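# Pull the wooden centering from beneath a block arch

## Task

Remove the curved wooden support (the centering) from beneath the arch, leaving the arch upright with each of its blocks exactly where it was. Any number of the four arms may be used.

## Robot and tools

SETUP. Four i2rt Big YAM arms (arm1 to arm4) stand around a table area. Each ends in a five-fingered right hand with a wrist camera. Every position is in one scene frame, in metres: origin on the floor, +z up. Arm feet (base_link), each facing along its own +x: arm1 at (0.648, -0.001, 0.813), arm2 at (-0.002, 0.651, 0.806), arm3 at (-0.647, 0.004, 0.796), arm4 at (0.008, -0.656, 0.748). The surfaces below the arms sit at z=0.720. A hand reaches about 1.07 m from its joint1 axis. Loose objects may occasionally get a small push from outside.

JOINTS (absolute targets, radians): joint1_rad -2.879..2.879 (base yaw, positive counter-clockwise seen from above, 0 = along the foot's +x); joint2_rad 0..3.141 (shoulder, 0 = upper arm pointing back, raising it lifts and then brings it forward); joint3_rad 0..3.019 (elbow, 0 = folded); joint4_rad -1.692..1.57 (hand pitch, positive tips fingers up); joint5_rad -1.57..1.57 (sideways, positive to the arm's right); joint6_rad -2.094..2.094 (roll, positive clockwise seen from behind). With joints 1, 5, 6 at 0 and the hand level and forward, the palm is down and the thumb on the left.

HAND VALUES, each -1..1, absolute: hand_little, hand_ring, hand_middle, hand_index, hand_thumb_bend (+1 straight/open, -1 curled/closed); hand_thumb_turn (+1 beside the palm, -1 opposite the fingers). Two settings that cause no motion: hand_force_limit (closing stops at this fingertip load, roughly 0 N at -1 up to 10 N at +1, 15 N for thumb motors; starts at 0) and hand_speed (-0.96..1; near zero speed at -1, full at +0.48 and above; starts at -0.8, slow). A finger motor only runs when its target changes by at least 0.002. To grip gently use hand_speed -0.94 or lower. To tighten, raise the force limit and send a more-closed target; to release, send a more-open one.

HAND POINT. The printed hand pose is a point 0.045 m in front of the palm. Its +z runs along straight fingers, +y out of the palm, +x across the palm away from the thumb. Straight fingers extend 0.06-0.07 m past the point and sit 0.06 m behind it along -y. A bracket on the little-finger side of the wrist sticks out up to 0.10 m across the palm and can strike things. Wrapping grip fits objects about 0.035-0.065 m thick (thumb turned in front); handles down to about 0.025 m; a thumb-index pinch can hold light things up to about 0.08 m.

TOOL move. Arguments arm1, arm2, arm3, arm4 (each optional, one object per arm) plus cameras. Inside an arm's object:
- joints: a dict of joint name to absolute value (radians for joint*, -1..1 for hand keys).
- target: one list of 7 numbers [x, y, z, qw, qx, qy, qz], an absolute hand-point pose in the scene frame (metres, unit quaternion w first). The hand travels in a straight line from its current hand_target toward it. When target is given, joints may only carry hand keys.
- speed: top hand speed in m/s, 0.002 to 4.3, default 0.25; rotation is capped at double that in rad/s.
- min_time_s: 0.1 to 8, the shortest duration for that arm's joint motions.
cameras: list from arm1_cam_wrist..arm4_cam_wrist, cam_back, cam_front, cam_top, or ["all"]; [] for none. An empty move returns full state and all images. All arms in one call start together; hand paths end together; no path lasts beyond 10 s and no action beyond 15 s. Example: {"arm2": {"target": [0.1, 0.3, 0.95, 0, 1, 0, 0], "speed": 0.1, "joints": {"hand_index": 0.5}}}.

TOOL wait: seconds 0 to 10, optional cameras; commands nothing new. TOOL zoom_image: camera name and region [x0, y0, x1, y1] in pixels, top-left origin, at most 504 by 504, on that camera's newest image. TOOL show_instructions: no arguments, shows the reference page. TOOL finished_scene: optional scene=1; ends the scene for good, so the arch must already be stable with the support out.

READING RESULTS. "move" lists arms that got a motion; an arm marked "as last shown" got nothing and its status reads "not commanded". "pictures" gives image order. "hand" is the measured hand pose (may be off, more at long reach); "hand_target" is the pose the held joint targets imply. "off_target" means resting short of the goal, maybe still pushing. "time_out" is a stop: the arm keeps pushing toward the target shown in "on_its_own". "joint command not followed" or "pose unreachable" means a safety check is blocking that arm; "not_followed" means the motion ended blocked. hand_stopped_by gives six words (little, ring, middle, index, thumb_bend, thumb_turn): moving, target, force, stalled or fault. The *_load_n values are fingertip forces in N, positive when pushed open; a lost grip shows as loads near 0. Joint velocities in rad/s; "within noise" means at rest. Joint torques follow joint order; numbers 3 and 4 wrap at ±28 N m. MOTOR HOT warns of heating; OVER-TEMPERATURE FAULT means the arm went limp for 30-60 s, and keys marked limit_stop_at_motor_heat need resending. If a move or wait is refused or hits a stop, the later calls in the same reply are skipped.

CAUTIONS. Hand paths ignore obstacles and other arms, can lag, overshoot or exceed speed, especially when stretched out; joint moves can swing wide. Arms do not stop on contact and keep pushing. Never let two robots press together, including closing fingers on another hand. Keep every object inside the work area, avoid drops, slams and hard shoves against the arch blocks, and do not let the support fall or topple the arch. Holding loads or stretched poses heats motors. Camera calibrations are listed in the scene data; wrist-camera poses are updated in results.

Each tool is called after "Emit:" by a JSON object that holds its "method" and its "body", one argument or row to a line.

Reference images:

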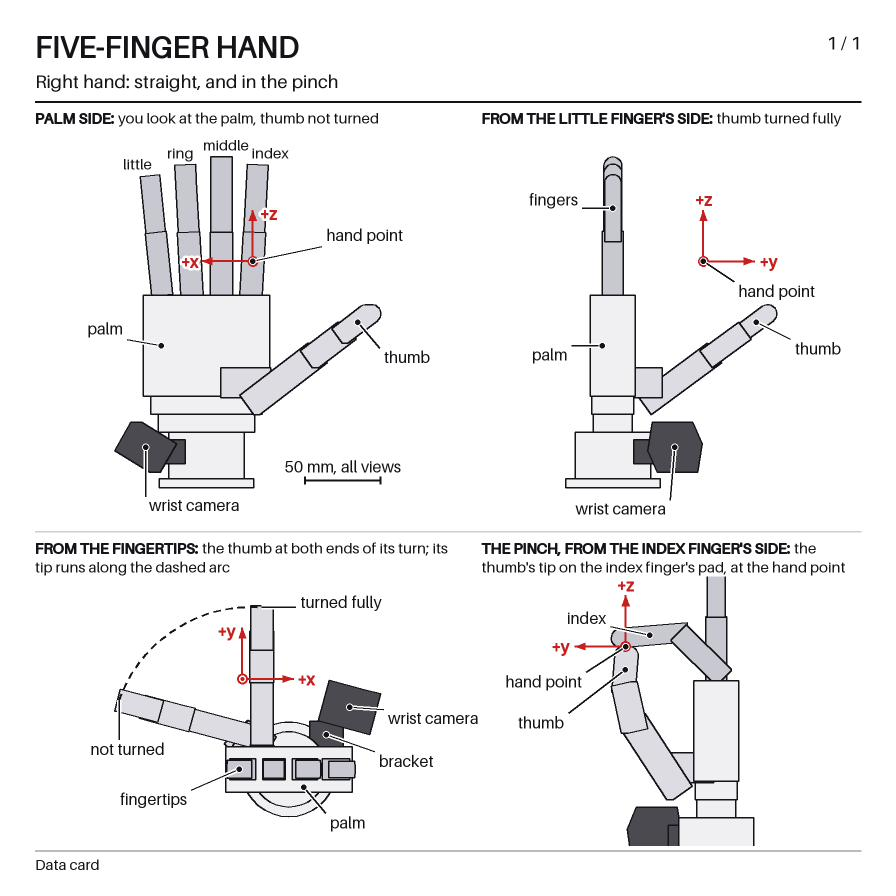

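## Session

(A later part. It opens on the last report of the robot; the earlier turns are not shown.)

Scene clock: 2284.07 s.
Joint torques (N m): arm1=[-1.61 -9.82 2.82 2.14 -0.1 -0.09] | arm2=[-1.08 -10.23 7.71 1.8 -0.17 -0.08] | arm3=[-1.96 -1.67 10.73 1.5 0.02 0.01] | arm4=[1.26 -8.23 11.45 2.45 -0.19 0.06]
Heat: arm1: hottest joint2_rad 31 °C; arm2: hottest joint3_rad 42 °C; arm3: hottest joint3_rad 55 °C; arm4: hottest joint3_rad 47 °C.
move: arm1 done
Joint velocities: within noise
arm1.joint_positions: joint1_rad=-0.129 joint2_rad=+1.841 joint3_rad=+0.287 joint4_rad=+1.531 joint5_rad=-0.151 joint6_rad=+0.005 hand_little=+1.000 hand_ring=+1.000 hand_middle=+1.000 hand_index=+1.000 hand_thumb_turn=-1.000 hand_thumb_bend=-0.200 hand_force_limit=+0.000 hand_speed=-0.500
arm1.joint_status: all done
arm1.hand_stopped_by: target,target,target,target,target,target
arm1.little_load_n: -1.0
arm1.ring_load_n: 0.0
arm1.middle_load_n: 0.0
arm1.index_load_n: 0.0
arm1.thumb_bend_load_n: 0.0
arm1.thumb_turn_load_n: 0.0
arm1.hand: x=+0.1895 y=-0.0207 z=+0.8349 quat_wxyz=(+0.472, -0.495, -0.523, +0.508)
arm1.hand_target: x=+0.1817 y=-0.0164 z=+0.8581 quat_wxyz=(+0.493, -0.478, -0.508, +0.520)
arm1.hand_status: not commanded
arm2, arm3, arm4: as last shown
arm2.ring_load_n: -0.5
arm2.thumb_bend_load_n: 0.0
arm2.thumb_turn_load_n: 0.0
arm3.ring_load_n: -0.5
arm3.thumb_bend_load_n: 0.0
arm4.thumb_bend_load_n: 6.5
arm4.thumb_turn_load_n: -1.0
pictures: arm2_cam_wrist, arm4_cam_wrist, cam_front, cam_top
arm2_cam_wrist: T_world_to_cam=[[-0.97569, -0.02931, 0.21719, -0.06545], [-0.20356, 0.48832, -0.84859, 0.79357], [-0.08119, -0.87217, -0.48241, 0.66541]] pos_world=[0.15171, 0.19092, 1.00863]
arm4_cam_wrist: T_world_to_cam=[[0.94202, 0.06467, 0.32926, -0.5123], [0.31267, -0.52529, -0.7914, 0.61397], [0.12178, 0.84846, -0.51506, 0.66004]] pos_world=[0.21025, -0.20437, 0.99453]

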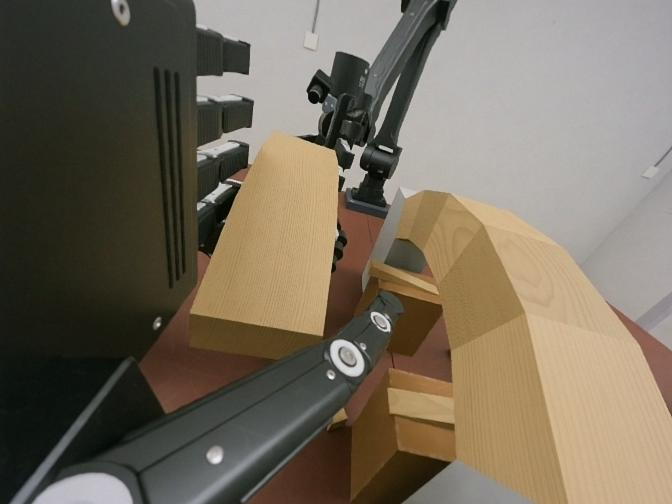

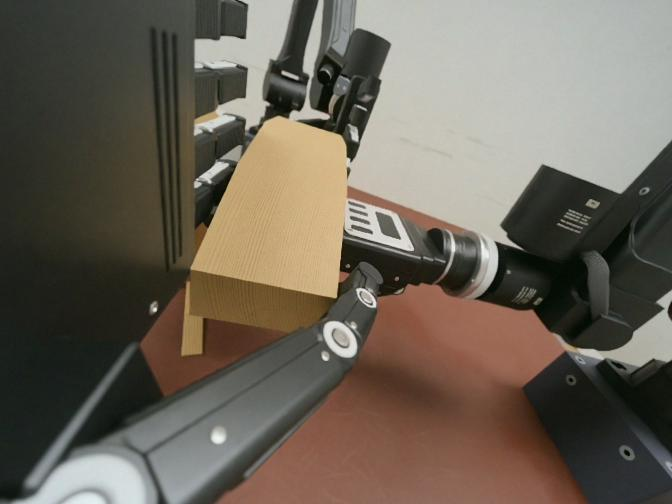

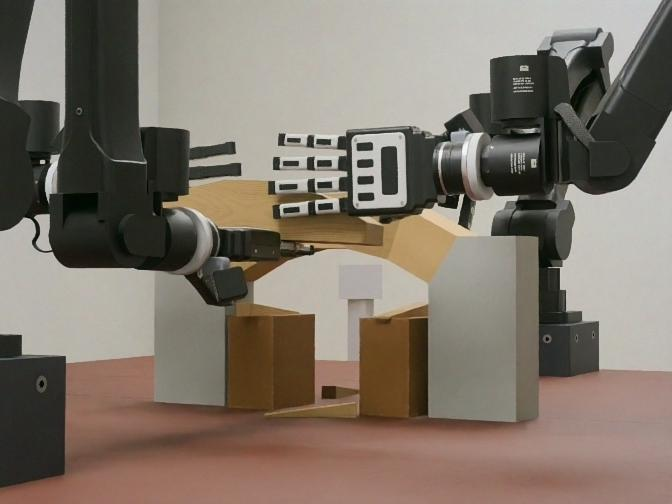

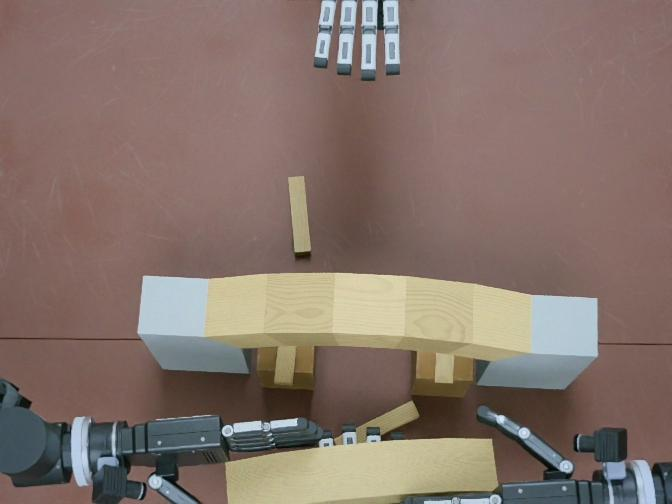

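Emit:
{"method": "move", "body": {
  "arm1": {"joints": {"joint2_rad": 1.785}, "min_time_s": 4},
  "arm2": {"target": [0.140, 0.082, 0.955, 0.4742, 0.4982, -0.4884, 0.5370], "speed": 0.04},
  "cameras": ["cam_top", "cam_front", "arm2_cam_wrist"]
}}

Emit:
{"method": "zoom_image", "body": {
  "camera": "cam_front",
  "region": [180, 130, 400, 270]
}}

Emit:
{"method": "zoom_image", "body": {
  "camera": "arm2_cam_wrist",
  "region": [140, 220, 420, 420]
}}

Emit:
{"method": "zoom_image", "body": {
  "camera": "cam_top",
  "region": [400, 404, 540, 504]
}}

Scene clock: 2297.93 s.
Joint torques (N m): arm1=[-1.61 -11.22 3.06 2.14 -0.1 -0.2] | arm2=[-1.32 -10.75 7.05 1.92 -0.12 -0.07] | arm3=[-2.02 -1.67 10.73 1.5 0.02 0.02] | arm4=[0.26 -8.94 11.49 2.25 -0.24 0.07]
Heat: arm1: hottest joint2_rad 31 °C; arm2: hottest joint3_rad 42 °C; arm3: hottest joint3_rad 55 °C; arm4: hottest joint3_rad 47 °C.
move: arm1 done; arm2 done
Joint velocities: within noise
arm1.joint_positions: joint1_rad=-0.129 joint2_rad=+1.836 joint3_rad=+0.284 joint4_rad=+1.531 joint5_rad=-0.151 joint6_rad=+0.016 hand_little=+1.000 hand_ring=+1.000 hand_middle=+1.000 hand_index=+1.000 hand_thumb_turn=-1.000 hand_thumb_bend=-0.200 hand_force_limit=+0.000 hand_speed=-0.500
arm1.joint_status: all done
arm1.hand_stopped_by: target,target,target,target,target,target
arm1.little_load_n: -2.5
arm1.ring_load_n: 0.0
arm1.middle_load_n: 0.0
arm1.index_load_n: 0.0
arm1.thumb_bend_load_n: 0.0
arm1.thumb_turn_load_n: 0.0
arm1.hand: x=+0.1901 y=-0.0213 z=+0.8368 quat_wxyz=(+0.470, -0.497, -0.520, +0.512)
arm1.hand_target: x=+0.1799 y=-0.0162 z=+0.8681 quat_wxyz=(+0.499, -0.472, -0.503, +0.525)
arm1.hand_status: not commanded
arm2.joint_positions: joint1_rad=+0.499 joint2_rad=+1.692 joint3_rad=+0.674 joint4_rad=+1.035 joint5_rad=+0.398 joint6_rad=-1.534 hand_little=+1.000 hand_ring=+1.000 hand_middle=+1.000 hand_index=+1.000 hand_thumb_turn=-0.580 hand_thumb_bend=+0.700 hand_force_limit=-0.050 hand_speed=-0.600
arm2.joint_status: not commanded
arm2.hand_stopped_by: target,target,target,target,target,target
arm2.little_load_n: 0.0
arm2.ring_load_n: 0.0
arm2.middle_load_n: 0.0
arm2.index_load_n: 0.0
arm2.thumb_bend_load_n: 0.0
arm2.thumb_turn_load_n: 0.5
arm2.hand: x=+0.1442 y=+0.0891 z=+0.9506 quat_wxyz=(+0.471, +0.505, -0.486, +0.535)
arm2.hand_target: x=+0.1399 y=+0.0822 z=+0.9550 quat_wxyz=(+0.474, +0.498, -0.488, +0.537)
arm2.hand_status: done (0.009 m and 1.0 deg from the pose sent, 0.015 m and 0.8 deg at the start)
arm3, arm4: as last shown
arm3.ring_load_n: 0.0
arm4.hand: x=+0.2205 y=-0.1048 z=+0.9368 quat_wxyz=(-0.513, +0.472, +0.524, +0.489)
arm4.hand_target: x=+0.2283 y=-0.0918 z=+0.9663 quat_wxyz=(-0.519, +0.453, +0.516, +0.509)
pictures: arm2_cam_wrist, cam_front, cam_top
arm2_cam_wrist: T_world_to_cam=[[-0.9755, -0.03299, 0.21753, -0.07119], [-0.20572, 0.48738, -0.84861, 0.7946], [-0.07802, -0.87257, -0.48222, 0.66119]] pos_world=[0.14561, 0.18732, 1.00863]

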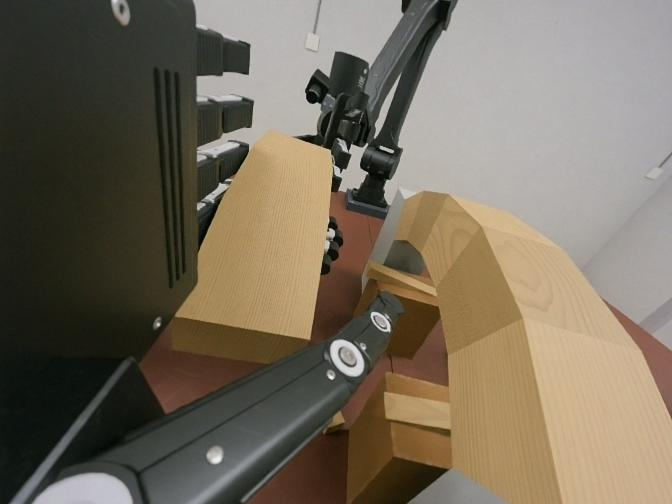

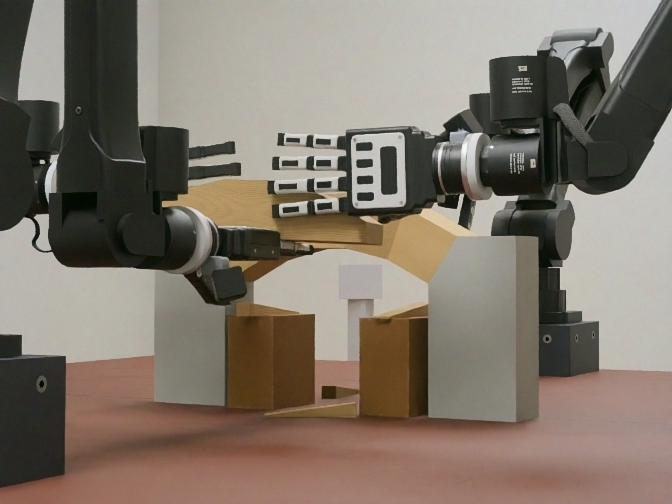

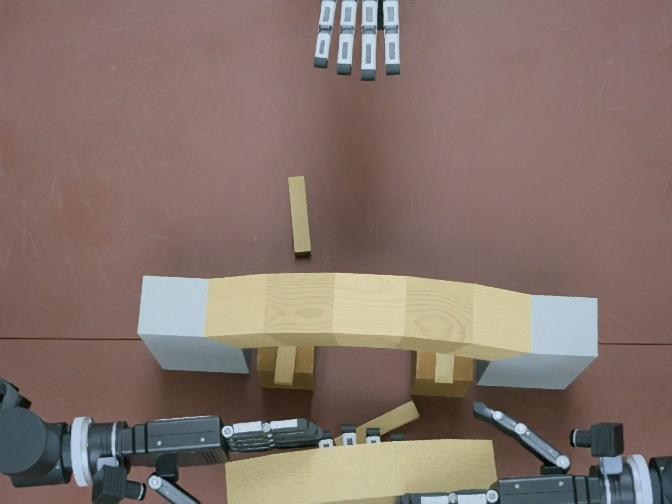

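Scaled by 2.291.

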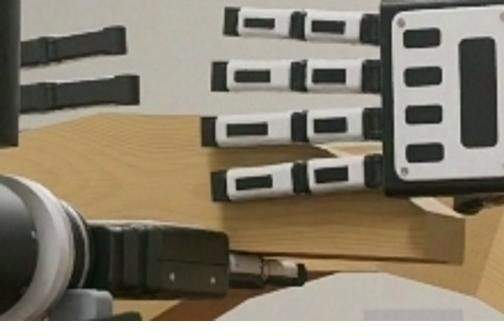

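Scaled by 1.800.

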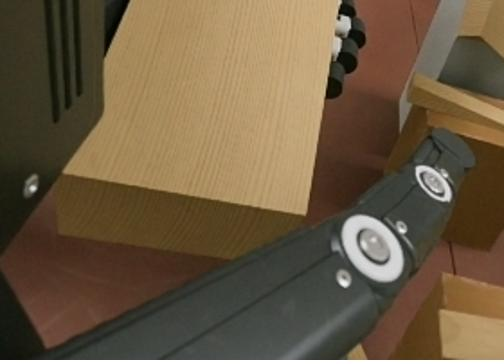

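Scaled by 3.600.

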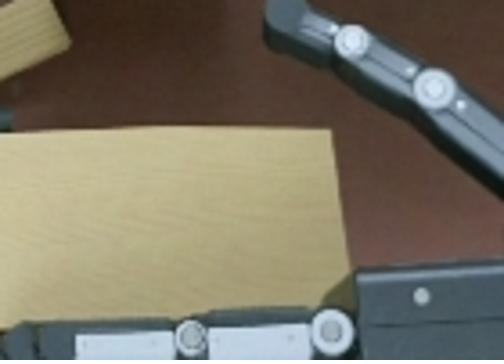

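Emit:
{"method": "move", "body": {
  "arm2": {"target": [0.136, 0.082, 0.955, 0.4742, 0.4982, -0.4884, 0.5370], "speed": 0.04, "joints": {"hand_thumb_turn": -0.46}}
}}

Emit:
{"method": "move", "body": {
  "arm2": {"joints": {"hand_thumb_bend": 0.0, "hand_force_limit": -0.6, "hand_speed": -0.9}},
  "cameras": ["cam_top", "arm2_cam_wrist", "arm4_cam_wrist"]
}}

Emit:
{"method": "zoom_image", "body": {
  "camera": "arm2_cam_wrist",
  "region": [140, 220, 420, 420]
}}

Emit:
{"method": "zoom_image", "body": {
  "camera": "cam_top",
  "region": [400, 404, 540, 504]
}}

Scene clock: 2324.60 s.
Joint torques (N m): arm1=[-1.61 -11.22 3.06 2.15 -0.1 -0.21] | arm2=[-1.67 -10.93 6.68 1.98 -0.14 -0.07] | arm3=[-2.02 -1.67 10.73 1.5 0.02 0.02] | arm4=[0.79 -8.59 11.29 2.44 -0.18 0.04]
Heat: arm1: hottest joint2_rad 32 °C; arm2: hottest joint3_rad 42 °C; arm3: hottest joint3_rad 55 °C; arm4: hottest joint3_rad 47 °C.
move: arm2 off_target
Joint velocities: within noise
arm1, arm3, arm4: as last shown
arm1.hand: x=+0.1901 y=-0.0214 z=+0.8368 quat_wxyz=(+0.469, -0.497, -0.520, +0.512)
arm2.joint_positions: joint1_rad=+0.496 joint2_rad=+1.691 joint3_rad=+0.674 joint4_rad=+1.035 joint5_rad=+0.390 joint6_rad=-1.534 hand_little=+1.000 hand_ring=+1.000 hand_middle=+1.000 hand_index=+1.000 hand_thumb_turn=-0.460 hand_thumb_bend=+0.700 hand_force_limit=-0.050 hand_speed=-0.600
arm2.joint_status: all done
arm2.hand_stopped_by: target,target,target,target,target,target
arm2.little_load_n: 0.0
arm2.ring_load_n: 0.0
arm2.middle_load_n: 0.0
arm2.index_load_n: 0.0
arm2.thumb_bend_load_n: 0.0
arm2.thumb_turn_load_n: 0.5
arm2.hand: x=+0.1441 y=+0.0883 z=+0.9510 quat_wxyz=(+0.470, +0.506, -0.485, +0.537)
arm2.hand_target: x=+0.1360 y=+0.0822 z=+0.9551 quat_wxyz=(+0.474, +0.498, -0.488, +0.537)
arm2.hand_status: off_target (0.011 m and 1.1 deg from the pose sent, 0.012 m and 1.0 deg at the start)
arm4.thumb_turn_load_n: -0.5
arm4.hand_target: x=+0.2282 y=-0.0917 z=+0.9663 quat_wxyz=(-0.519, +0.453, +0.516, +0.509)
pictures: none

Scene clock: 2328.77 s.
Joint torques (N m): arm1=[-1.61 -11.16 3.07 2.15 -0.1 -0.21] | arm2=[-1.61 -10.99 6.68 1.99 -0.11 -0.07] | arm3=[-1.96 -1.67 10.73 1.5 0.02 0.01] | arm4=[-0.38 -8.7 11.15 2.39 -0.2 -0.01]
Heat: arm1: hottest joint2_rad 32 °C; arm2: hottest joint3_rad 42 °C; arm3: hottest joint3_rad 55 °C; arm4: hottest joint3_rad 47 °C.
move: arm2 off_target
Joint velocities: within noise
arm1, arm3, arm4: as last shown
arm1.little_load_n: -2.0
arm1.index_load_n: -0.5
arm1.hand: x=+0.1900 y=-0.0214 z=+0.8371 quat_wxyz=(+0.470, -0.497, -0.520, +0.512)
arm1.hand_target: x=+0.1799 y=-0.0162 z=+0.8682 quat_wxyz=(+0.499, -0.472, -0.503, +0.525)
arm2.joint_positions: joint1_rad=+0.495 joint2_rad=+1.691 joint3_rad=+0.674 joint4_rad=+1.035 joint5_rad=+0.389 joint6_rad=-1.534 hand_little=+1.000 hand_ring=+1.000 hand_middle=+1.000 hand_index=+1.000 hand_thumb_turn=-0.460 hand_thumb_bend=+0.155 hand_force_limit=-0.600 hand_speed=-0.900
arm2.joint_status: hand_thumb_bend off_target (ended at +0.155, target +0.000); the others done
arm2.hand_stopped_by: target,target,target,target,force,target
arm2.little_load_n: 0.0
arm2.ring_load_n: 0.0
arm2.middle_load_n: 0.0
arm2.index_load_n: 0.0
arm2.thumb_bend_load_n: 3.0
arm2.thumb_turn_load_n: 0.0
arm2.hand: x=+0.1433 y=+0.0881 z=+0.9510 quat_wxyz=(+0.470, +0.506, -0.485, +0.537)
arm2.hand_target: x=+0.1360 y=+0.0822 z=+0.9550 quat_wxyz=(+0.474, +0.498, -0.488, +0.537)
arm2.hand_status: not commanded
arm4.hand: x=+0.2205 y=-0.1048 z=+0.9367 quat_wxyz=(-0.513, +0.472, +0.524, +0.489)
pictures: arm2_cam_wrist, arm4_cam_wrist, cam_top
arm2_cam_wrist: T_world_to_cam=[[-0.97541, -0.03657, 0.21733, -0.07171], [-0.20739, 0.4859, -0.84906, 0.79612], [-0.07455, -0.87325, -0.48153, 0.65934]] pos_world=[0.14432, 0.18632, 1.00903]
arm4_cam_wrist: T_world_to_cam=[[0.94218, 0.06435, 0.32888, -0.51221], [0.31217, -0.52542, -0.79151, 0.61404], [0.12186, 0.8484, -0.51513, 0.66014]] pos_world=[0.21045, -0.20447, 0.99453]

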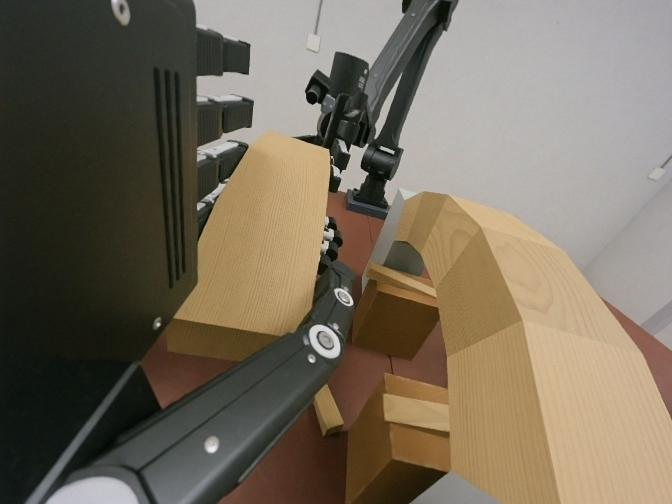

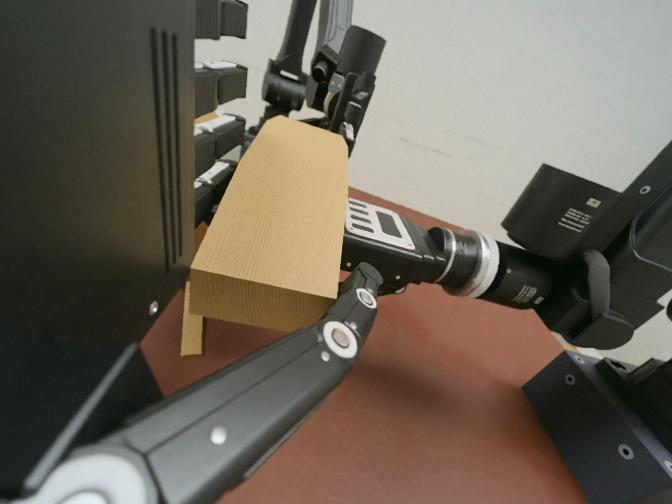

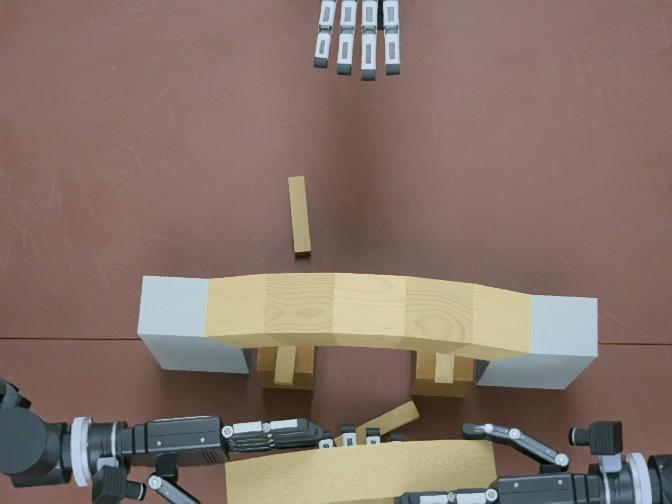

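Scaled by 1.800.

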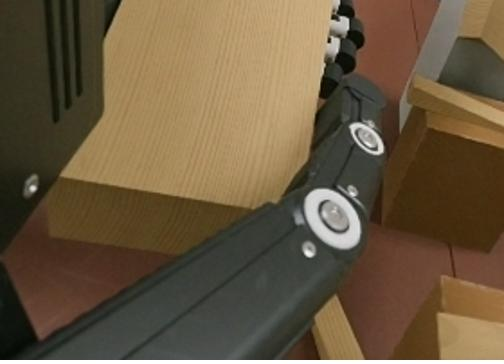

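Scaled by 3.600.

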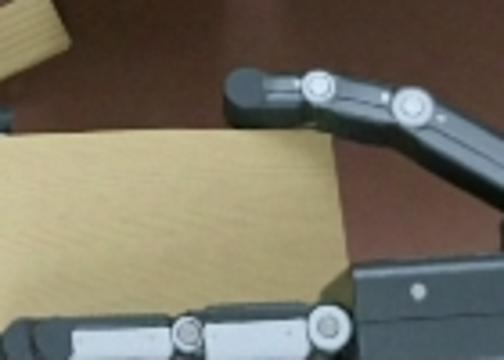

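Emit:
{"method": "move", "body": {
  "arm2": {"joints": {"hand_thumb_bend": -0.2, "hand_force_limit": -0.05, "hand_speed": -0.94}},
  "cameras": ["cam_top", "arm2_cam_wrist"]
}}

Emit:
{"method": "zoom_image", "body": {
  "camera": "cam_top",
  "region": [400, 404, 540, 504]
}}

Scene clock: 2341.60 s.
Joint torques (N m): arm1=[-1.55 -11.11 3.15 2.14 -0.1 -0.21] | arm2=[-1.55 -10.93 6.65 1.99 -0.08 -0.08] | arm3=[-2.02 -1.67 10.74 1.51 0.02 0.02] | arm4=[0.56 -8.64 11.38 2.51 -0.13 0.08]
Heat: arm1: hottest joint2_rad 32 °C; arm2: hottest joint3_rad 41 °C; arm3: hottest joint3_rad 55 °C; arm4: hottest joint3_rad 47 °C.
move: arm2 off_target
Joint velocities: within noise
arm1, arm3, arm4: as last shown
arm1.joint_positions: joint1_rad=-0.129 joint2_rad=+1.835 joint3_rad=+0.283 joint4_rad=+1.531 joint5_rad=-0.151 joint6_rad=+0.016 hand_little=+1.000 hand_ring=+1.000 hand_middle=+1.000 hand_index=+1.000 hand_thumb_turn=-1.000 hand_thumb_bend=-0.200 hand_force_limit=+0.000 hand_speed=-0.500
arm1.index_load_n: 0.0
arm1.hand: x=+0.1906 y=-0.0214 z=+0.8371 quat_wxyz=(+0.469, -0.497, -0.520, +0.512)
arm1.hand_target: x=+0.1800 y=-0.0163 z=+0.8680 quat_wxyz=(+0.499, -0.472, -0.503, +0.525)
arm2.joint_positions: joint1_rad=+0.495 joint2_rad=+1.691 joint3_rad=+0.674 joint4_rad=+1.035 joint5_rad=+0.388 joint6_rad=-1.533 hand_little=+1.000 hand_ring=+1.000 hand_middle=+1.000 hand_index=+1.000 hand_thumb_turn=-0.460 hand_thumb_bend=+0.113 hand_force_limit=-0.050 hand_speed=-0.940
arm2.joint_status: hand_thumb_bend off_target (ended at +0.113, target -0.200); the others done
arm2.hand_stopped_by: target,target,target,target,force,target
arm2.little_load_n: 0.0
arm2.ring_load_n: 0.0
arm2.middle_load_n: 0.0
arm2.index_load_n: 0.0
arm2.thumb_bend_load_n: 7.5
arm2.thumb_turn_load_n: 0.0
arm2.hand: x=+0.1437 y=+0.0880 z=+0.9509 quat_wxyz=(+0.469, +0.506, -0.485, +0.537)
arm2.hand_target: x=+0.1361 y=+0.0822 z=+0.9550 quat_wxyz=(+0.474, +0.498, -0.488, +0.537)
arm2.hand_status: not commanded
arm4.joint_positions: joint1_rad=-0.483 joint2_rad=+1.513 joint3_rad=+0.641 joint4_rad=+0.891 joint5_rad=-0.516 joint6_rad=-1.591 hand_little=+1.000 hand_ring=+1.000 hand_middle=+1.000 hand_index=+1.000 hand_thumb_turn=-0.480 hand_thumb_bend=+0.358 hand_force_limit=-0.050 hand_speed=-0.940
arm4.thumb_bend_load_n: 7.0
arm4.hand: x=+0.2207 y=-0.1048 z=+0.9367 quat_wxyz=(-0.513, +0.473, +0.524, +0.489)
arm4.hand_target: x=+0.2283 y=-0.0918 z=+0.9663 quat_wxyz=(-0.519, +0.453, +0.516, +0.509)
pictures: arm2_cam_wrist, cam_top
arm2_cam_wrist: T_world_to_cam=[[-0.97576, -0.03808, 0.21549, -0.06941], [-0.20653, 0.48577, -0.84934, 0.79629], [-0.07234, -0.87326, -0.48186, 0.65922]] pos_world=[0.14442, 0.18621, 1.00893]

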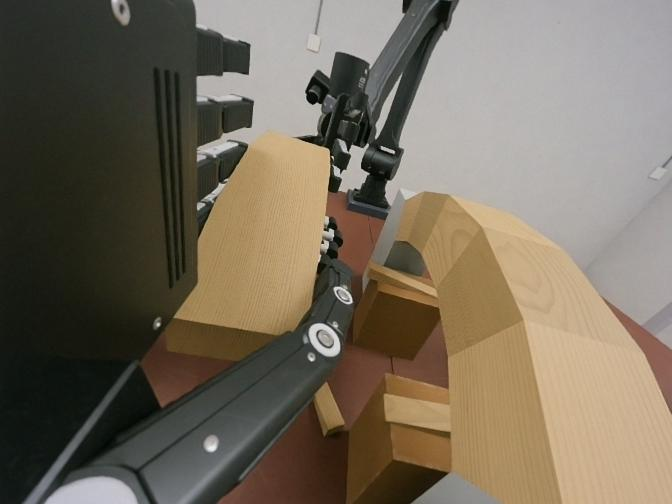

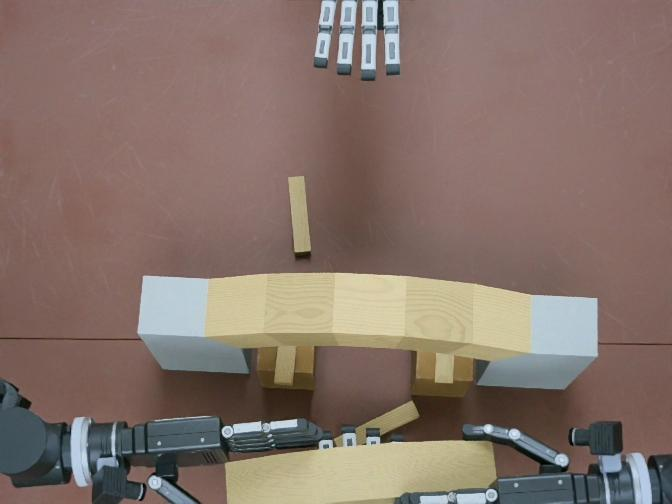

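Scaled by 3.600.

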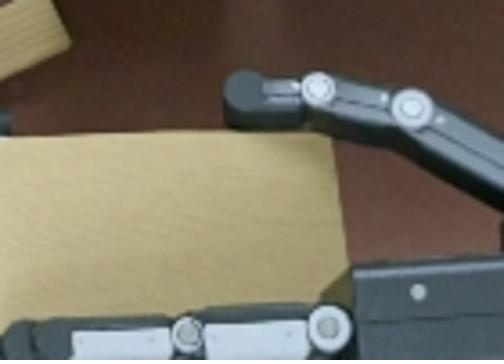

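Emit:
{"method": "move", "body": {
  "arm1": {"joints": {"joint2_rad": 1.88}, "min_time_s": 6},
  "cameras": ["cam_top", "cam_front", "arm2_cam_wrist", "arm4_cam_wrist"]
}}

Emit:
{"method": "zoom_image", "body": {
  "camera": "cam_front",
  "region": [180, 130, 400, 270]
}}

Scene clock: 2354.27 s.
Joint torques (N m): arm1=[-1.55 -6.3 2.85 2.06 -0.1 -0.13] | arm2=[-1.38 -10.93 6.65 1.96 -0.03 -0.11] | arm3=[-2.02 -1.67 10.73 1.48 0.02 0.02] | arm4=[0.44 -8 11.32 2.36 -0.11 0.04]
Heat: arm1: hottest joint2_rad 32 °C; arm2: hottest joint3_rad 41 °C; arm3: hottest joint3_rad 55 °C; arm4: hottest joint3_rad 47 °C.
move: arm1 done
Joint velocities: within noise
arm1.joint_positions: joint1_rad=-0.129 joint2_rad=+1.870 joint3_rad=+0.283 joint4_rad=+1.533 joint5_rad=-0.151 joint6_rad=+0.009 hand_little=+1.000 hand_ring=+1.000 hand_middle=+1.000 hand_index=+1.000 hand_thumb_turn=-1.000 hand_thumb_bend=-0.200 hand_force_limit=+0.000 hand_speed=-0.500
arm1.joint_status: all done
arm1.hand_stopped_by: target,target,target,target,target,target
arm1.little_load_n: -0.5
arm1.ring_load_n: 0.0
arm1.middle_load_n: 0.0
arm1.index_load_n: 0.0
arm1.thumb_bend_load_n: 0.0
arm1.thumb_turn_load_n: 0.0
arm1.hand: x=+0.1943 y=-0.0213 z=+0.8226 quat_wxyz=(+0.462, -0.504, -0.529, +0.503)
arm1.hand_target: x=+0.1891 y=-0.0171 z=+0.8265 quat_wxyz=(+0.473, -0.498, -0.523, +0.504)
arm1.hand_status: not commanded
arm2, arm3, arm4: as last shown
arm2.joint_positions: joint1_rad=+0.493 joint2_rad=+1.691 joint3_rad=+0.674 joint4_rad=+1.035 joint5_rad=+0.387 joint6_rad=-1.530 hand_little=+1.000 hand_ring=+1.000 hand_middle=+1.000 hand_index=+1.000 hand_thumb_turn=-0.460 hand_thumb_bend=+0.113 hand_force_limit=-0.050 hand_speed=-0.940
arm2.hand: x=+0.1434 y=+0.0878 z=+0.9507 quat_wxyz=(+0.468, +0.505, -0.486, +0.538)
arm2.hand_target: x=+0.1360 y=+0.0822 z=+0.9550 quat_wxyz=(+0.474, +0.498, -0.488, +0.537)
arm3.little_load_n: -0.5
arm3.middle_load_n: -0.5
arm4.joint_positions: joint1_rad=-0.483 joint2_rad=+1.513 joint3_rad=+0.641 joint4_rad=+0.891 joint5_rad=-0.516 joint6_rad=-1.588 hand_little=+1.000 hand_ring=+1.000 hand_middle=+1.000 hand_index=+1.000 hand_thumb_turn=-0.480 hand_thumb_bend=+0.358 hand_force_limit=-0.050 hand_speed=-0.940
arm4.thumb_bend_load_n: 6.5
arm4.thumb_turn_load_n: 0.0
arm4.hand: x=+0.2206 y=-0.1048 z=+0.9365 quat_wxyz=(-0.514, +0.473, +0.523, +0.488)
pictures: arm2_cam_wrist, arm4_cam_wrist, cam_front, cam_top
arm2_cam_wrist: T_world_to_cam=[[-0.9764, -0.03824, 0.21256, -0.06678], [-0.20404, 0.48597, -0.84983, 0.79621], [-0.0708, -0.87314, -0.4823, 0.65912]] pos_world=[0.14392, 0.18601, 1.00873]
arm4_cam_wrist: T_world_to_cam=[[0.94333, 0.06407, 0.32562, -0.50949], [0.30924, -0.52577, -0.79242, 0.61525], [0.12044, 0.84821, -0.51579, 0.66092]] pos_world=[0.21076, -0.20447, 0.99433]

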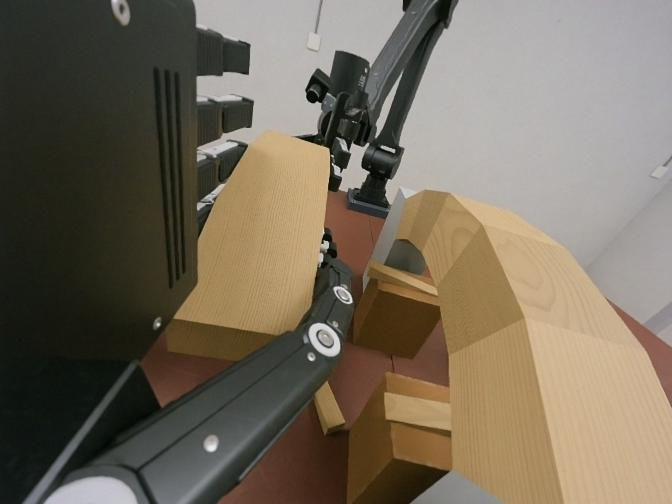

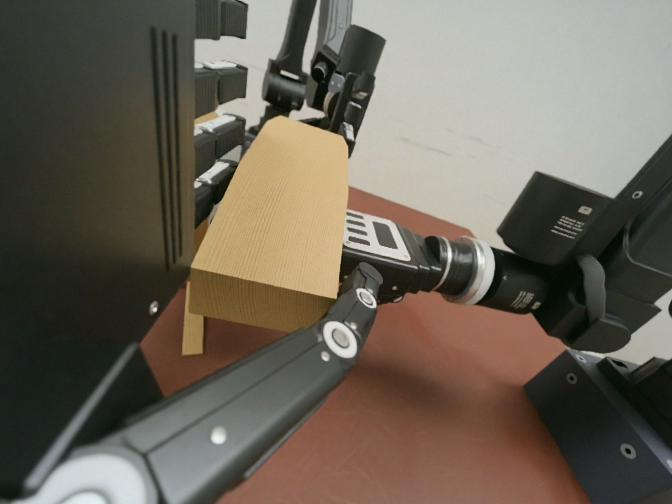

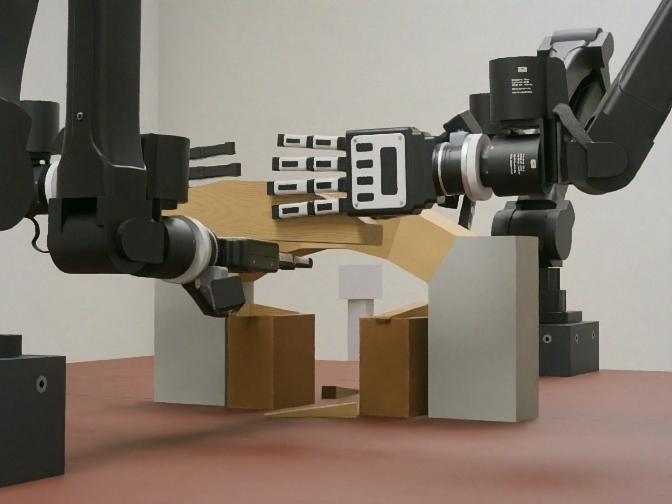

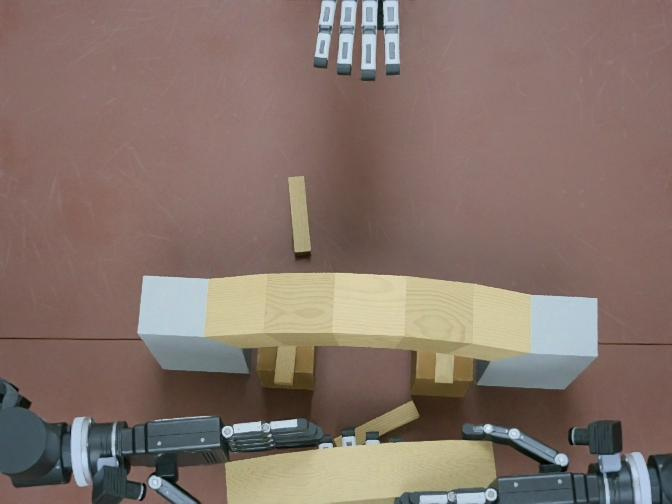

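Scaled by 2.291.

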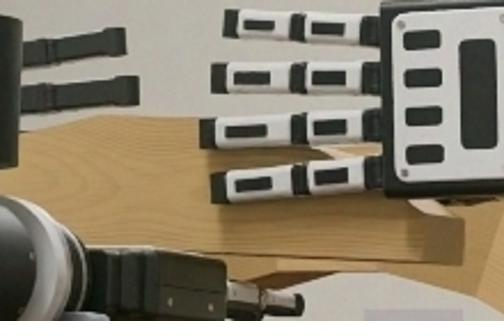

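Emit:
{"method": "move", "body": {
  "arm1": {"target": [0.32, -0.018, 0.795, 0.473, -0.498, -0.523, 0.504], "speed": 0.12},
  "cameras": ["cam_front", "cam_back"]
}}

Scene clock: 2375.17 s.
Joint torques (N m): arm1=[-0.91 -4.78 0.7 1.18 -0.1 -0.03] | arm2=[-1.44 -10.99 6.67 2 -0.02 -0.12] | arm3=[-1.96 -1.67 10.71 1.5 0.02 0.02] | arm4=[0.21 -8.35 11.44 2.04 -0.11 -0.02]
Heat: arm1: hottest joint2_rad 31 °C; arm2: hottest joint3_rad 41 °C; arm3: hottest joint3_rad 55 °C; arm4: hottest joint3_rad 48 °C.
move: arm1 not_followed
Joint velocities: within noise
arm1.joint_positions: joint1_rad=-0.179 joint2_rad=+1.829 joint3_rad=+0.051 joint4_rad=+1.533 joint5_rad=-0.209 joint6_rad=-0.035 hand_little=+1.000 hand_ring=+1.000 hand_middle=+1.000 hand_index=+1.000 hand_thumb_turn=-1.000 hand_thumb_bend=-0.200 hand_force_limit=+0.000 hand_speed=-0.500
arm1.joint_status: not commanded
arm1.hand_stopped_by: target,target,target,target,target,target
arm1.little_load_n: 0.0
arm1.ring_load_n: 0.0
arm1.middle_load_n: 0.0
arm1.index_load_n: 0.0
arm1.thumb_bend_load_n: 0.0
arm1.thumb_turn_load_n: 0.0
arm1.on_its_own: joint3_rad is held at +0.058, not at its first target +0.293; joint5_rad is held at -0.207, not at its first target -0.150; joint6_rad is held at -0.033, not at its first target +0.002
arm1.hand: x=+0.3010 y=-0.0217 z=+0.7910 quat_wxyz=(+0.411, -0.542, -0.576, +0.453)
arm1.hand_target: x=+0.2977 y=-0.0219 z=+0.7917 quat_wxyz=(+0.412, -0.541, -0.575, +0.455)
arm1.hand_status: not_followed (0.020 m and 12.1 deg from the pose sent, 0.129 m and 1.6 deg at the start; a joint's target at an end of its range on 50 of 50 steps)
arm2: as last shown
arm2.thumb_bend_load_n: 7.0
arm2.thumb_turn_load_n: -0.5
arm3.joint_positions: joint1_rad=-0.025 joint2_rad=+0.762 joint3_rad=+0.201 joint4_rad=+0.559 joint5_rad=+0.047 joint6_rad=-0.012 hand_little=+1.000 hand_ring=+1.000 hand_middle=+1.000 hand_index=+1.000 hand_thumb_turn=-1.000 hand_thumb_bend=+1.000 hand_force_limit=+0.000 hand_speed=+0.000
arm3.joint_status: not commanded
arm3.hand_stopped_by: target,target,target,target,target,target
arm3.little_load_n: 0.0
arm3.ring_load_n: 0.0
arm3.middle_load_n: 0.0
arm3.index_load_n: 0.0
arm3.thumb_bend_load_n: 0.0
arm3.thumb_turn_load_n: 0.0
arm3.hand: x=-0.2565 y=+0.0231 z=+0.9672 quat_wxyz=(-0.479, +0.495, -0.513, +0.512)
arm3.hand_target: x=-0.2505 y=+0.0200 z=+0.9800 quat_wxyz=(-0.485, +0.485, -0.515, +0.515)
arm3.hand_status: not commanded
arm4.joint_positions: joint1_rad=-0.483 joint2_rad=+1.513 joint3_rad=+0.641 joint4_rad=+0.891 joint5_rad=-0.516 joint6_rad=-1.588 hand_little=+1.000 hand_ring=+1.000 hand_middle=+1.000 hand_index=+1.000 hand_thumb_turn=-0.480 hand_thumb_bend=+0.358 hand_force_limit=-0.050 hand_speed=-0.940
arm4.joint_status: not commanded
arm4.hand_stopped_by: target,target,target,target,force,target
arm4.little_load_n: 0.0
arm4.ring_load_n: 0.0
arm4.middle_load_n: 0.0
arm4.index_load_n: 0.0
arm4.thumb_bend_load_n: 6.5
arm4.thumb_turn_load_n: -0.5
arm4.hand: x=+0.2206 y=-0.1048 z=+0.9365 quat_wxyz=(-0.514, +0.473, +0.523, +0.488)
arm4.hand_target: x=+0.2283 y=-0.0918 z=+0.9663 quat_wxyz=(-0.519, +0.453, +0.516, +0.509)
arm4.hand_status: not commanded
pictures: cam_back, cam_front
pose unreachable (arm1 arm): on one or more control steps of this call this arm could not follow its commanded pose, so it was not sent that pose on those steps. On the call's last step it was still not sent that pose. It may still have moved: this result reports where it is.
cause: moving toward the commanded pose would bring two parts of the arm too close to each other.

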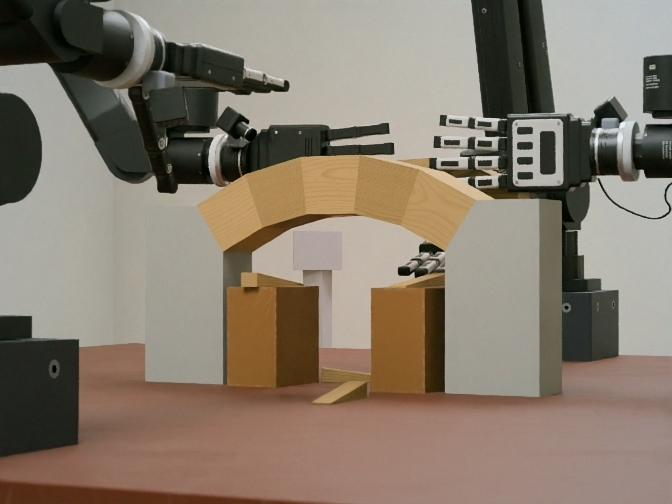

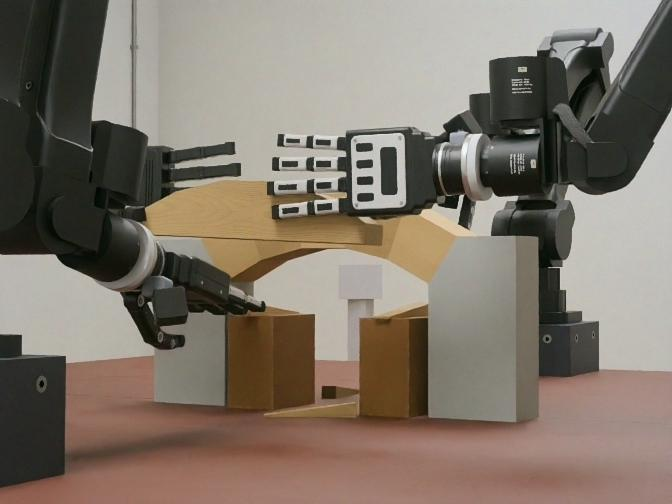

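Emit:
{"method": "move", "body": {
  "arm1": {"joints": {"joint1_rad": -1.1}, "min_time_s": 4},
  "cameras": ["cam_front", "cam_top"]
}}

Scene clock: 2394.37 s.
Joint torques (N m): arm1=[-1.61 -4.72 0.77 1.2 -0.12 -0.03] | arm2=[-1.55 -11.05 6.65 1.99 -0.02 -0.11] | arm3=[-2.02 -1.67 10.73 1.51 0.02 0.02] | arm4=[0.56 -8.12 11.33 2.22 -0.13 0.03]
Heat: arm1: hottest joint2_rad 31 °C; arm2: hottest joint3_rad 41 °C; arm3: hottest joint3_rad 55 °C; arm4: hottest joint3_rad 48 °C.
move: arm1 done
Joint velocities: within noise
arm1.joint_positions: joint1_rad=-1.093 joint2_rad=+1.829 joint3_rad=+0.051 joint4_rad=+1.533 joint5_rad=-0.208 joint6_rad=-0.035 hand_little=+1.000 hand_ring=+1.000 hand_middle=+1.000 hand_index=+1.000 hand_thumb_turn=-1.000 hand_thumb_bend=-0.200 hand_force_limit=+0.000 hand_speed=-0.500
arm1.joint_status: all done
arm1.hand_stopped_by: target,target,target,target,target,target
arm1.little_load_n: 0.0
arm1.ring_load_n: 0.0
arm1.middle_load_n: 0.0
arm1.index_load_n: 0.0
arm1.thumb_bend_load_n: 0.5
arm1.thumb_turn_load_n: 0.0
arm1.on_its_own: joint3_rad is held at +0.058, not at its first target +0.293; joint5_rad is held at -0.207, not at its first target -0.150; joint6_rad is held at -0.033, not at its first target +0.002
arm1.hand: x=+0.4198 y=+0.2618 z=+0.7925 quat_wxyz=(+0.572, -0.738, -0.281, +0.221)
arm1.hand_target: x=+0.4199 y=+0.2663 z=+0.7933 quat_wxyz=(+0.575, -0.738, -0.277, +0.220)
arm1.hand_status: not commanded
arm2, arm3, arm4: as last shown
arm2.middle_load_n: 0.5
arm2.index_load_n: 0.5
arm2.thumb_turn_load_n: 0.0
arm3.middle_load_n: -0.5
arm3.index_load_n: -0.5
arm4.thumb_bend_load_n: 7.0

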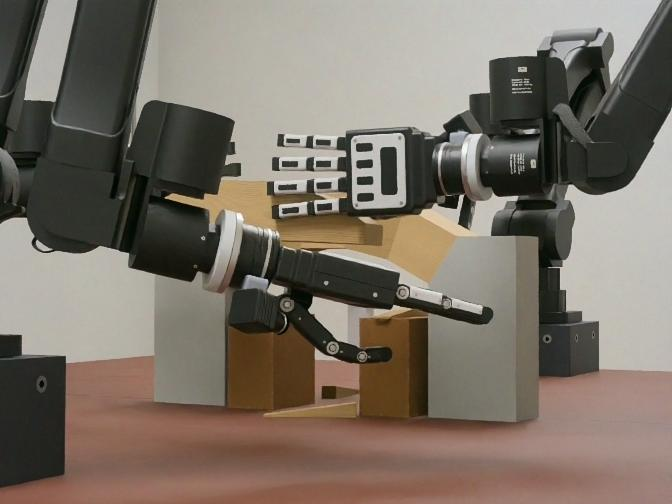

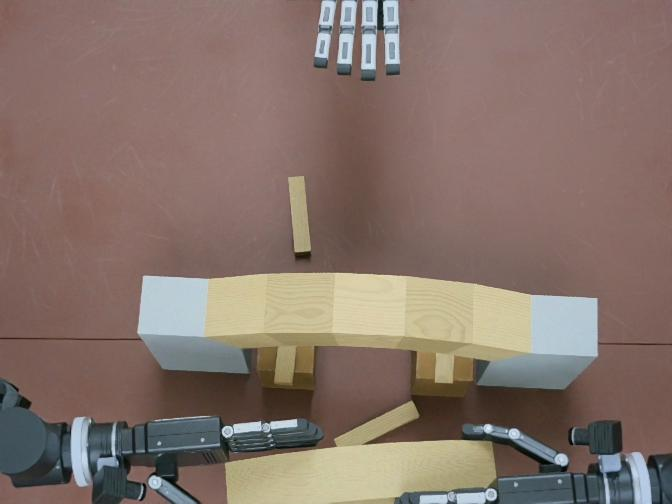

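Emit:
{"method": "move", "body": {
  "arm1": {"joints": {"joint1_rad": 1.1}, "min_time_s": 6},
  "cameras": ["cam_front", "cam_back"]
}}

Emit:
{"method": "zoom_image", "body": {
  "camera": "cam_front",
  "region": [80, 100, 460, 420]
}}

Scene clock: 2409.07 s.
Joint torques (N m): arm1=[-0.62 -4.72 0.8 1.2 -0.23 -0.03] | arm2=[-1.44 -11.05 6.64 1.98 -0.03 -0.11] | arm3=[-1.96 -1.67 10.73 1.5 0.02 0.02] | arm4=[0.09 -8.94 11.29 2.45 -0.15 -0.04]
Heat: arm1: hottest joint2_rad 30 °C; arm2: hottest joint3_rad 40 °C; arm3: hottest joint3_rad 55 °C; arm4: hottest joint3_rad 48 °C.
move: arm1 done
Joint velocities: within noise
arm1.joint_positions: joint1_rad=+1.095 joint2_rad=+1.829 joint3_rad=+0.051 joint4_rad=+1.533 joint5_rad=-0.206 joint6_rad=-0.035 hand_little=+1.000 hand_ring=+1.000 hand_middle=+1.000 hand_index=+1.000 hand_thumb_turn=-1.000 hand_thumb_bend=-0.200 hand_force_limit=+0.000 hand_speed=-0.500
arm1.joint_status: all done
arm1.hand_stopped_by: target,target,target,target,target,target
arm1.little_load_n: 0.0
arm1.ring_load_n: 0.0
arm1.middle_load_n: 0.0
arm1.index_load_n: 0.0
arm1.thumb_bend_load_n: 0.0
arm1.thumb_turn_load_n: 0.0
arm1.on_its_own: joint3_rad is held at +0.058, not at its first target +0.293; joint5_rad is held at -0.207, not at its first target -0.150; joint6_rad is held at -0.033, not at its first target +0.002
arm1.hand: x=+0.5661 y=-0.3387 z=+0.7951 quat_wxyz=(+0.057, -0.097, -0.781, +0.614)
arm1.hand_target: x=+0.5667 y=-0.3422 z=+0.7959 quat_wxyz=(+0.056, -0.095, -0.780, +0.616)
arm1.hand_status: not commanded
arm2, arm3, arm4: as last shown
arm2.middle_load_n: 0.0
arm2.index_load_n: 0.0
arm3.index_load_n: 0.0
arm4.thumb_bend_load_n: 6.5
pictures: cam_back, cam_front

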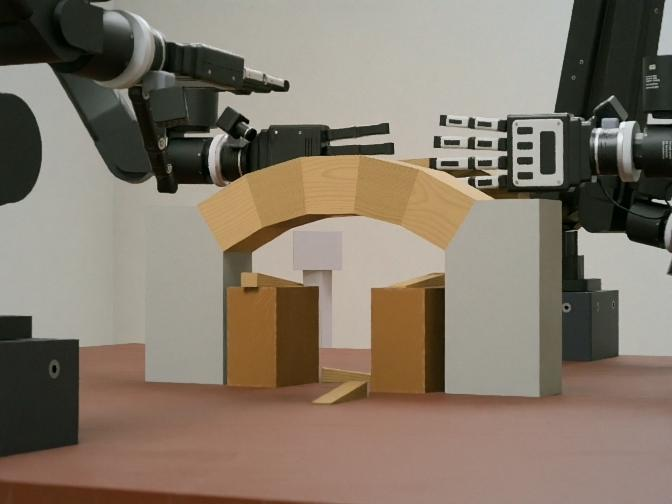

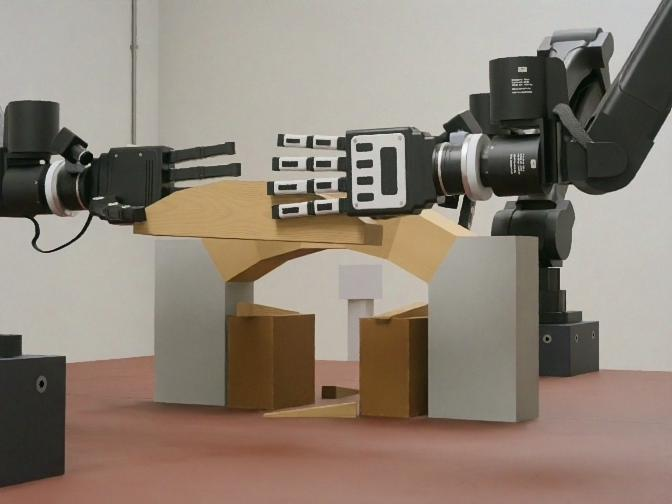

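Scaled by 1.326.

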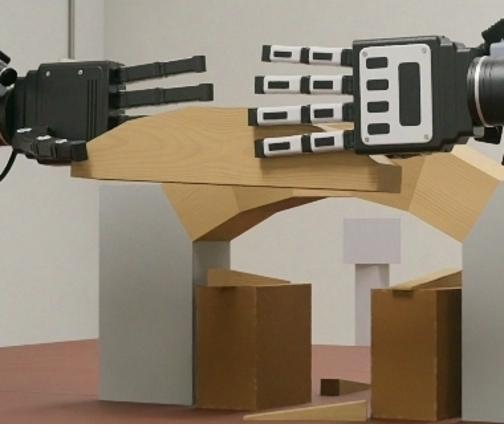

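Emit:
{"method": "zoom_image", "body": {
  "camera": "cam_back",
  "region": [440, 140, 560, 220]
}}

Emit:
{"method": "zoom_image", "body": {
  "camera": "cam_front",
  "region": [310, 190, 410, 260]
}}

Emit:
{"method": "zoom_image", "body": {
  "camera": "cam_front",
  "region": [80, 160, 240, 280]
}}

Scaled by 4.200.

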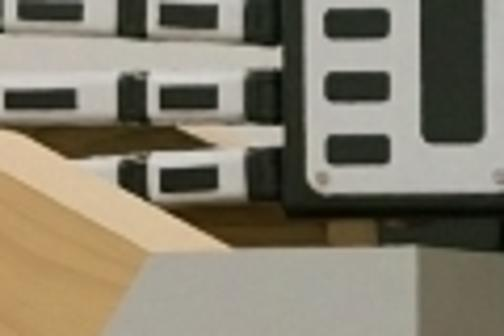

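Scaled by 5.040.

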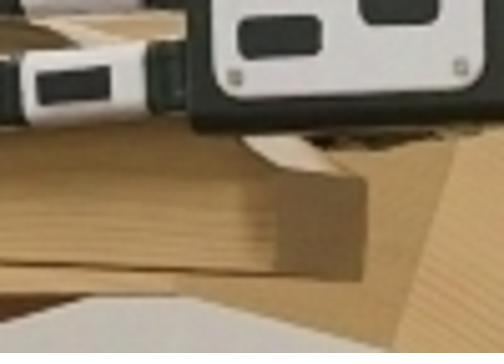

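Scaled by 3.150.

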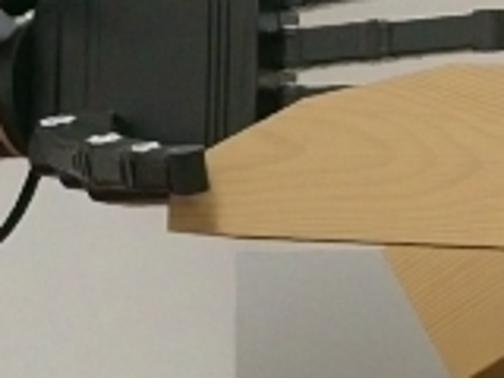

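Emit:
{"method": "move", "body": {
  "arm4": {"target": [0.226, -0.1015, 0.944, 0.5090, -0.4645, -0.5271, -0.4981], "speed": 0.03},
  "cameras": ["cam_front"]
}}

Scene clock: 2460.33 s.
Joint torques (N m): arm1=[-0.62 -4.72 0.8 1.18 -0.23 -0.03] | arm2=[-1.49 -10.93 6.64 1.99 -0.02 -0.12] | arm3=[-2.02 -1.67 10.71 1.5 0.02 0.01] | arm4=[-0.67 -7.82 8.68 1.73 -0.24 -0.23]
Heat: arm1: hottest joint2_rad 30 °C; arm2: hottest joint3_rad 40 °C; arm3: hottest joint3_rad 56 °C; arm4: hottest joint3_rad 48 °C.
move: arm4 off_target
Joint velocities: within noise
arm1, arm2, arm3: as last shown
arm1.on_its_own: joint3_rad is held at +0.058, not at its first target +0.293; joint5_rad is held at -0.207, not at its first target -0.150; joint6_rad is held at -0.033, not at its first target +0.002
arm2.little_load_n: 0.5
arm2.hand: x=+0.1431 y=+0.0878 z=+0.9507 quat_wxyz=(+0.468, +0.505, -0.486, +0.538)
arm2.hand_target: x=+0.1359 y=+0.0822 z=+0.9550 quat_wxyz=(+0.474, +0.498, -0.488, +0.537)
arm3.middle_load_n: 0.0
arm3.thumb_bend_load_n: -0.5
arm3.thumb_turn_load_n: -0.5
arm4.joint_positions: joint1_rad=-0.483 joint2_rad=+1.514 joint3_rad=+0.641 joint4_rad=+0.890 joint5_rad=-0.518 joint6_rad=-1.590 hand_little=+1.000 hand_ring=+1.000 hand_middle=+1.000 hand_index=+1.000 hand_thumb_turn=-0.480 hand_thumb_bend=+0.358 hand_force_limit=-0.050 hand_speed=-0.940
arm4.joint_status: not commanded
arm4.hand_stopped_by: target,target,target,target,force,target
arm4.little_load_n: 0.0
arm4.ring_load_n: 0.0
arm4.middle_load_n: 0.0
arm4.index_load_n: 0.0
arm4.thumb_bend_load_n: 6.5
arm4.thumb_turn_load_n: -0.5
arm4.hand: x=+0.2203 y=-0.1047 z=+0.9353 quat_wxyz=(-0.513, +0.473, +0.524, +0.487)
arm4.hand_target: x=+0.2259 y=-0.1016 z=+0.9440 quat_wxyz=(-0.509, +0.464, +0.527, +0.498)
arm4.hand_status: off_target (0.011 m and 1.7 deg from the pose sent, 0.010 m and 1.7 deg at the start)

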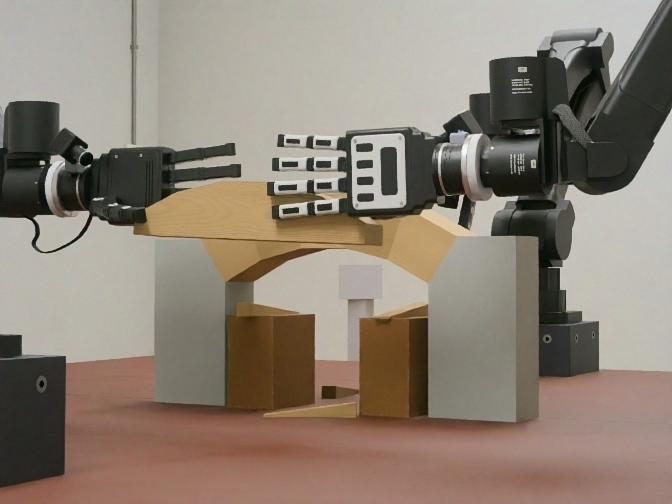

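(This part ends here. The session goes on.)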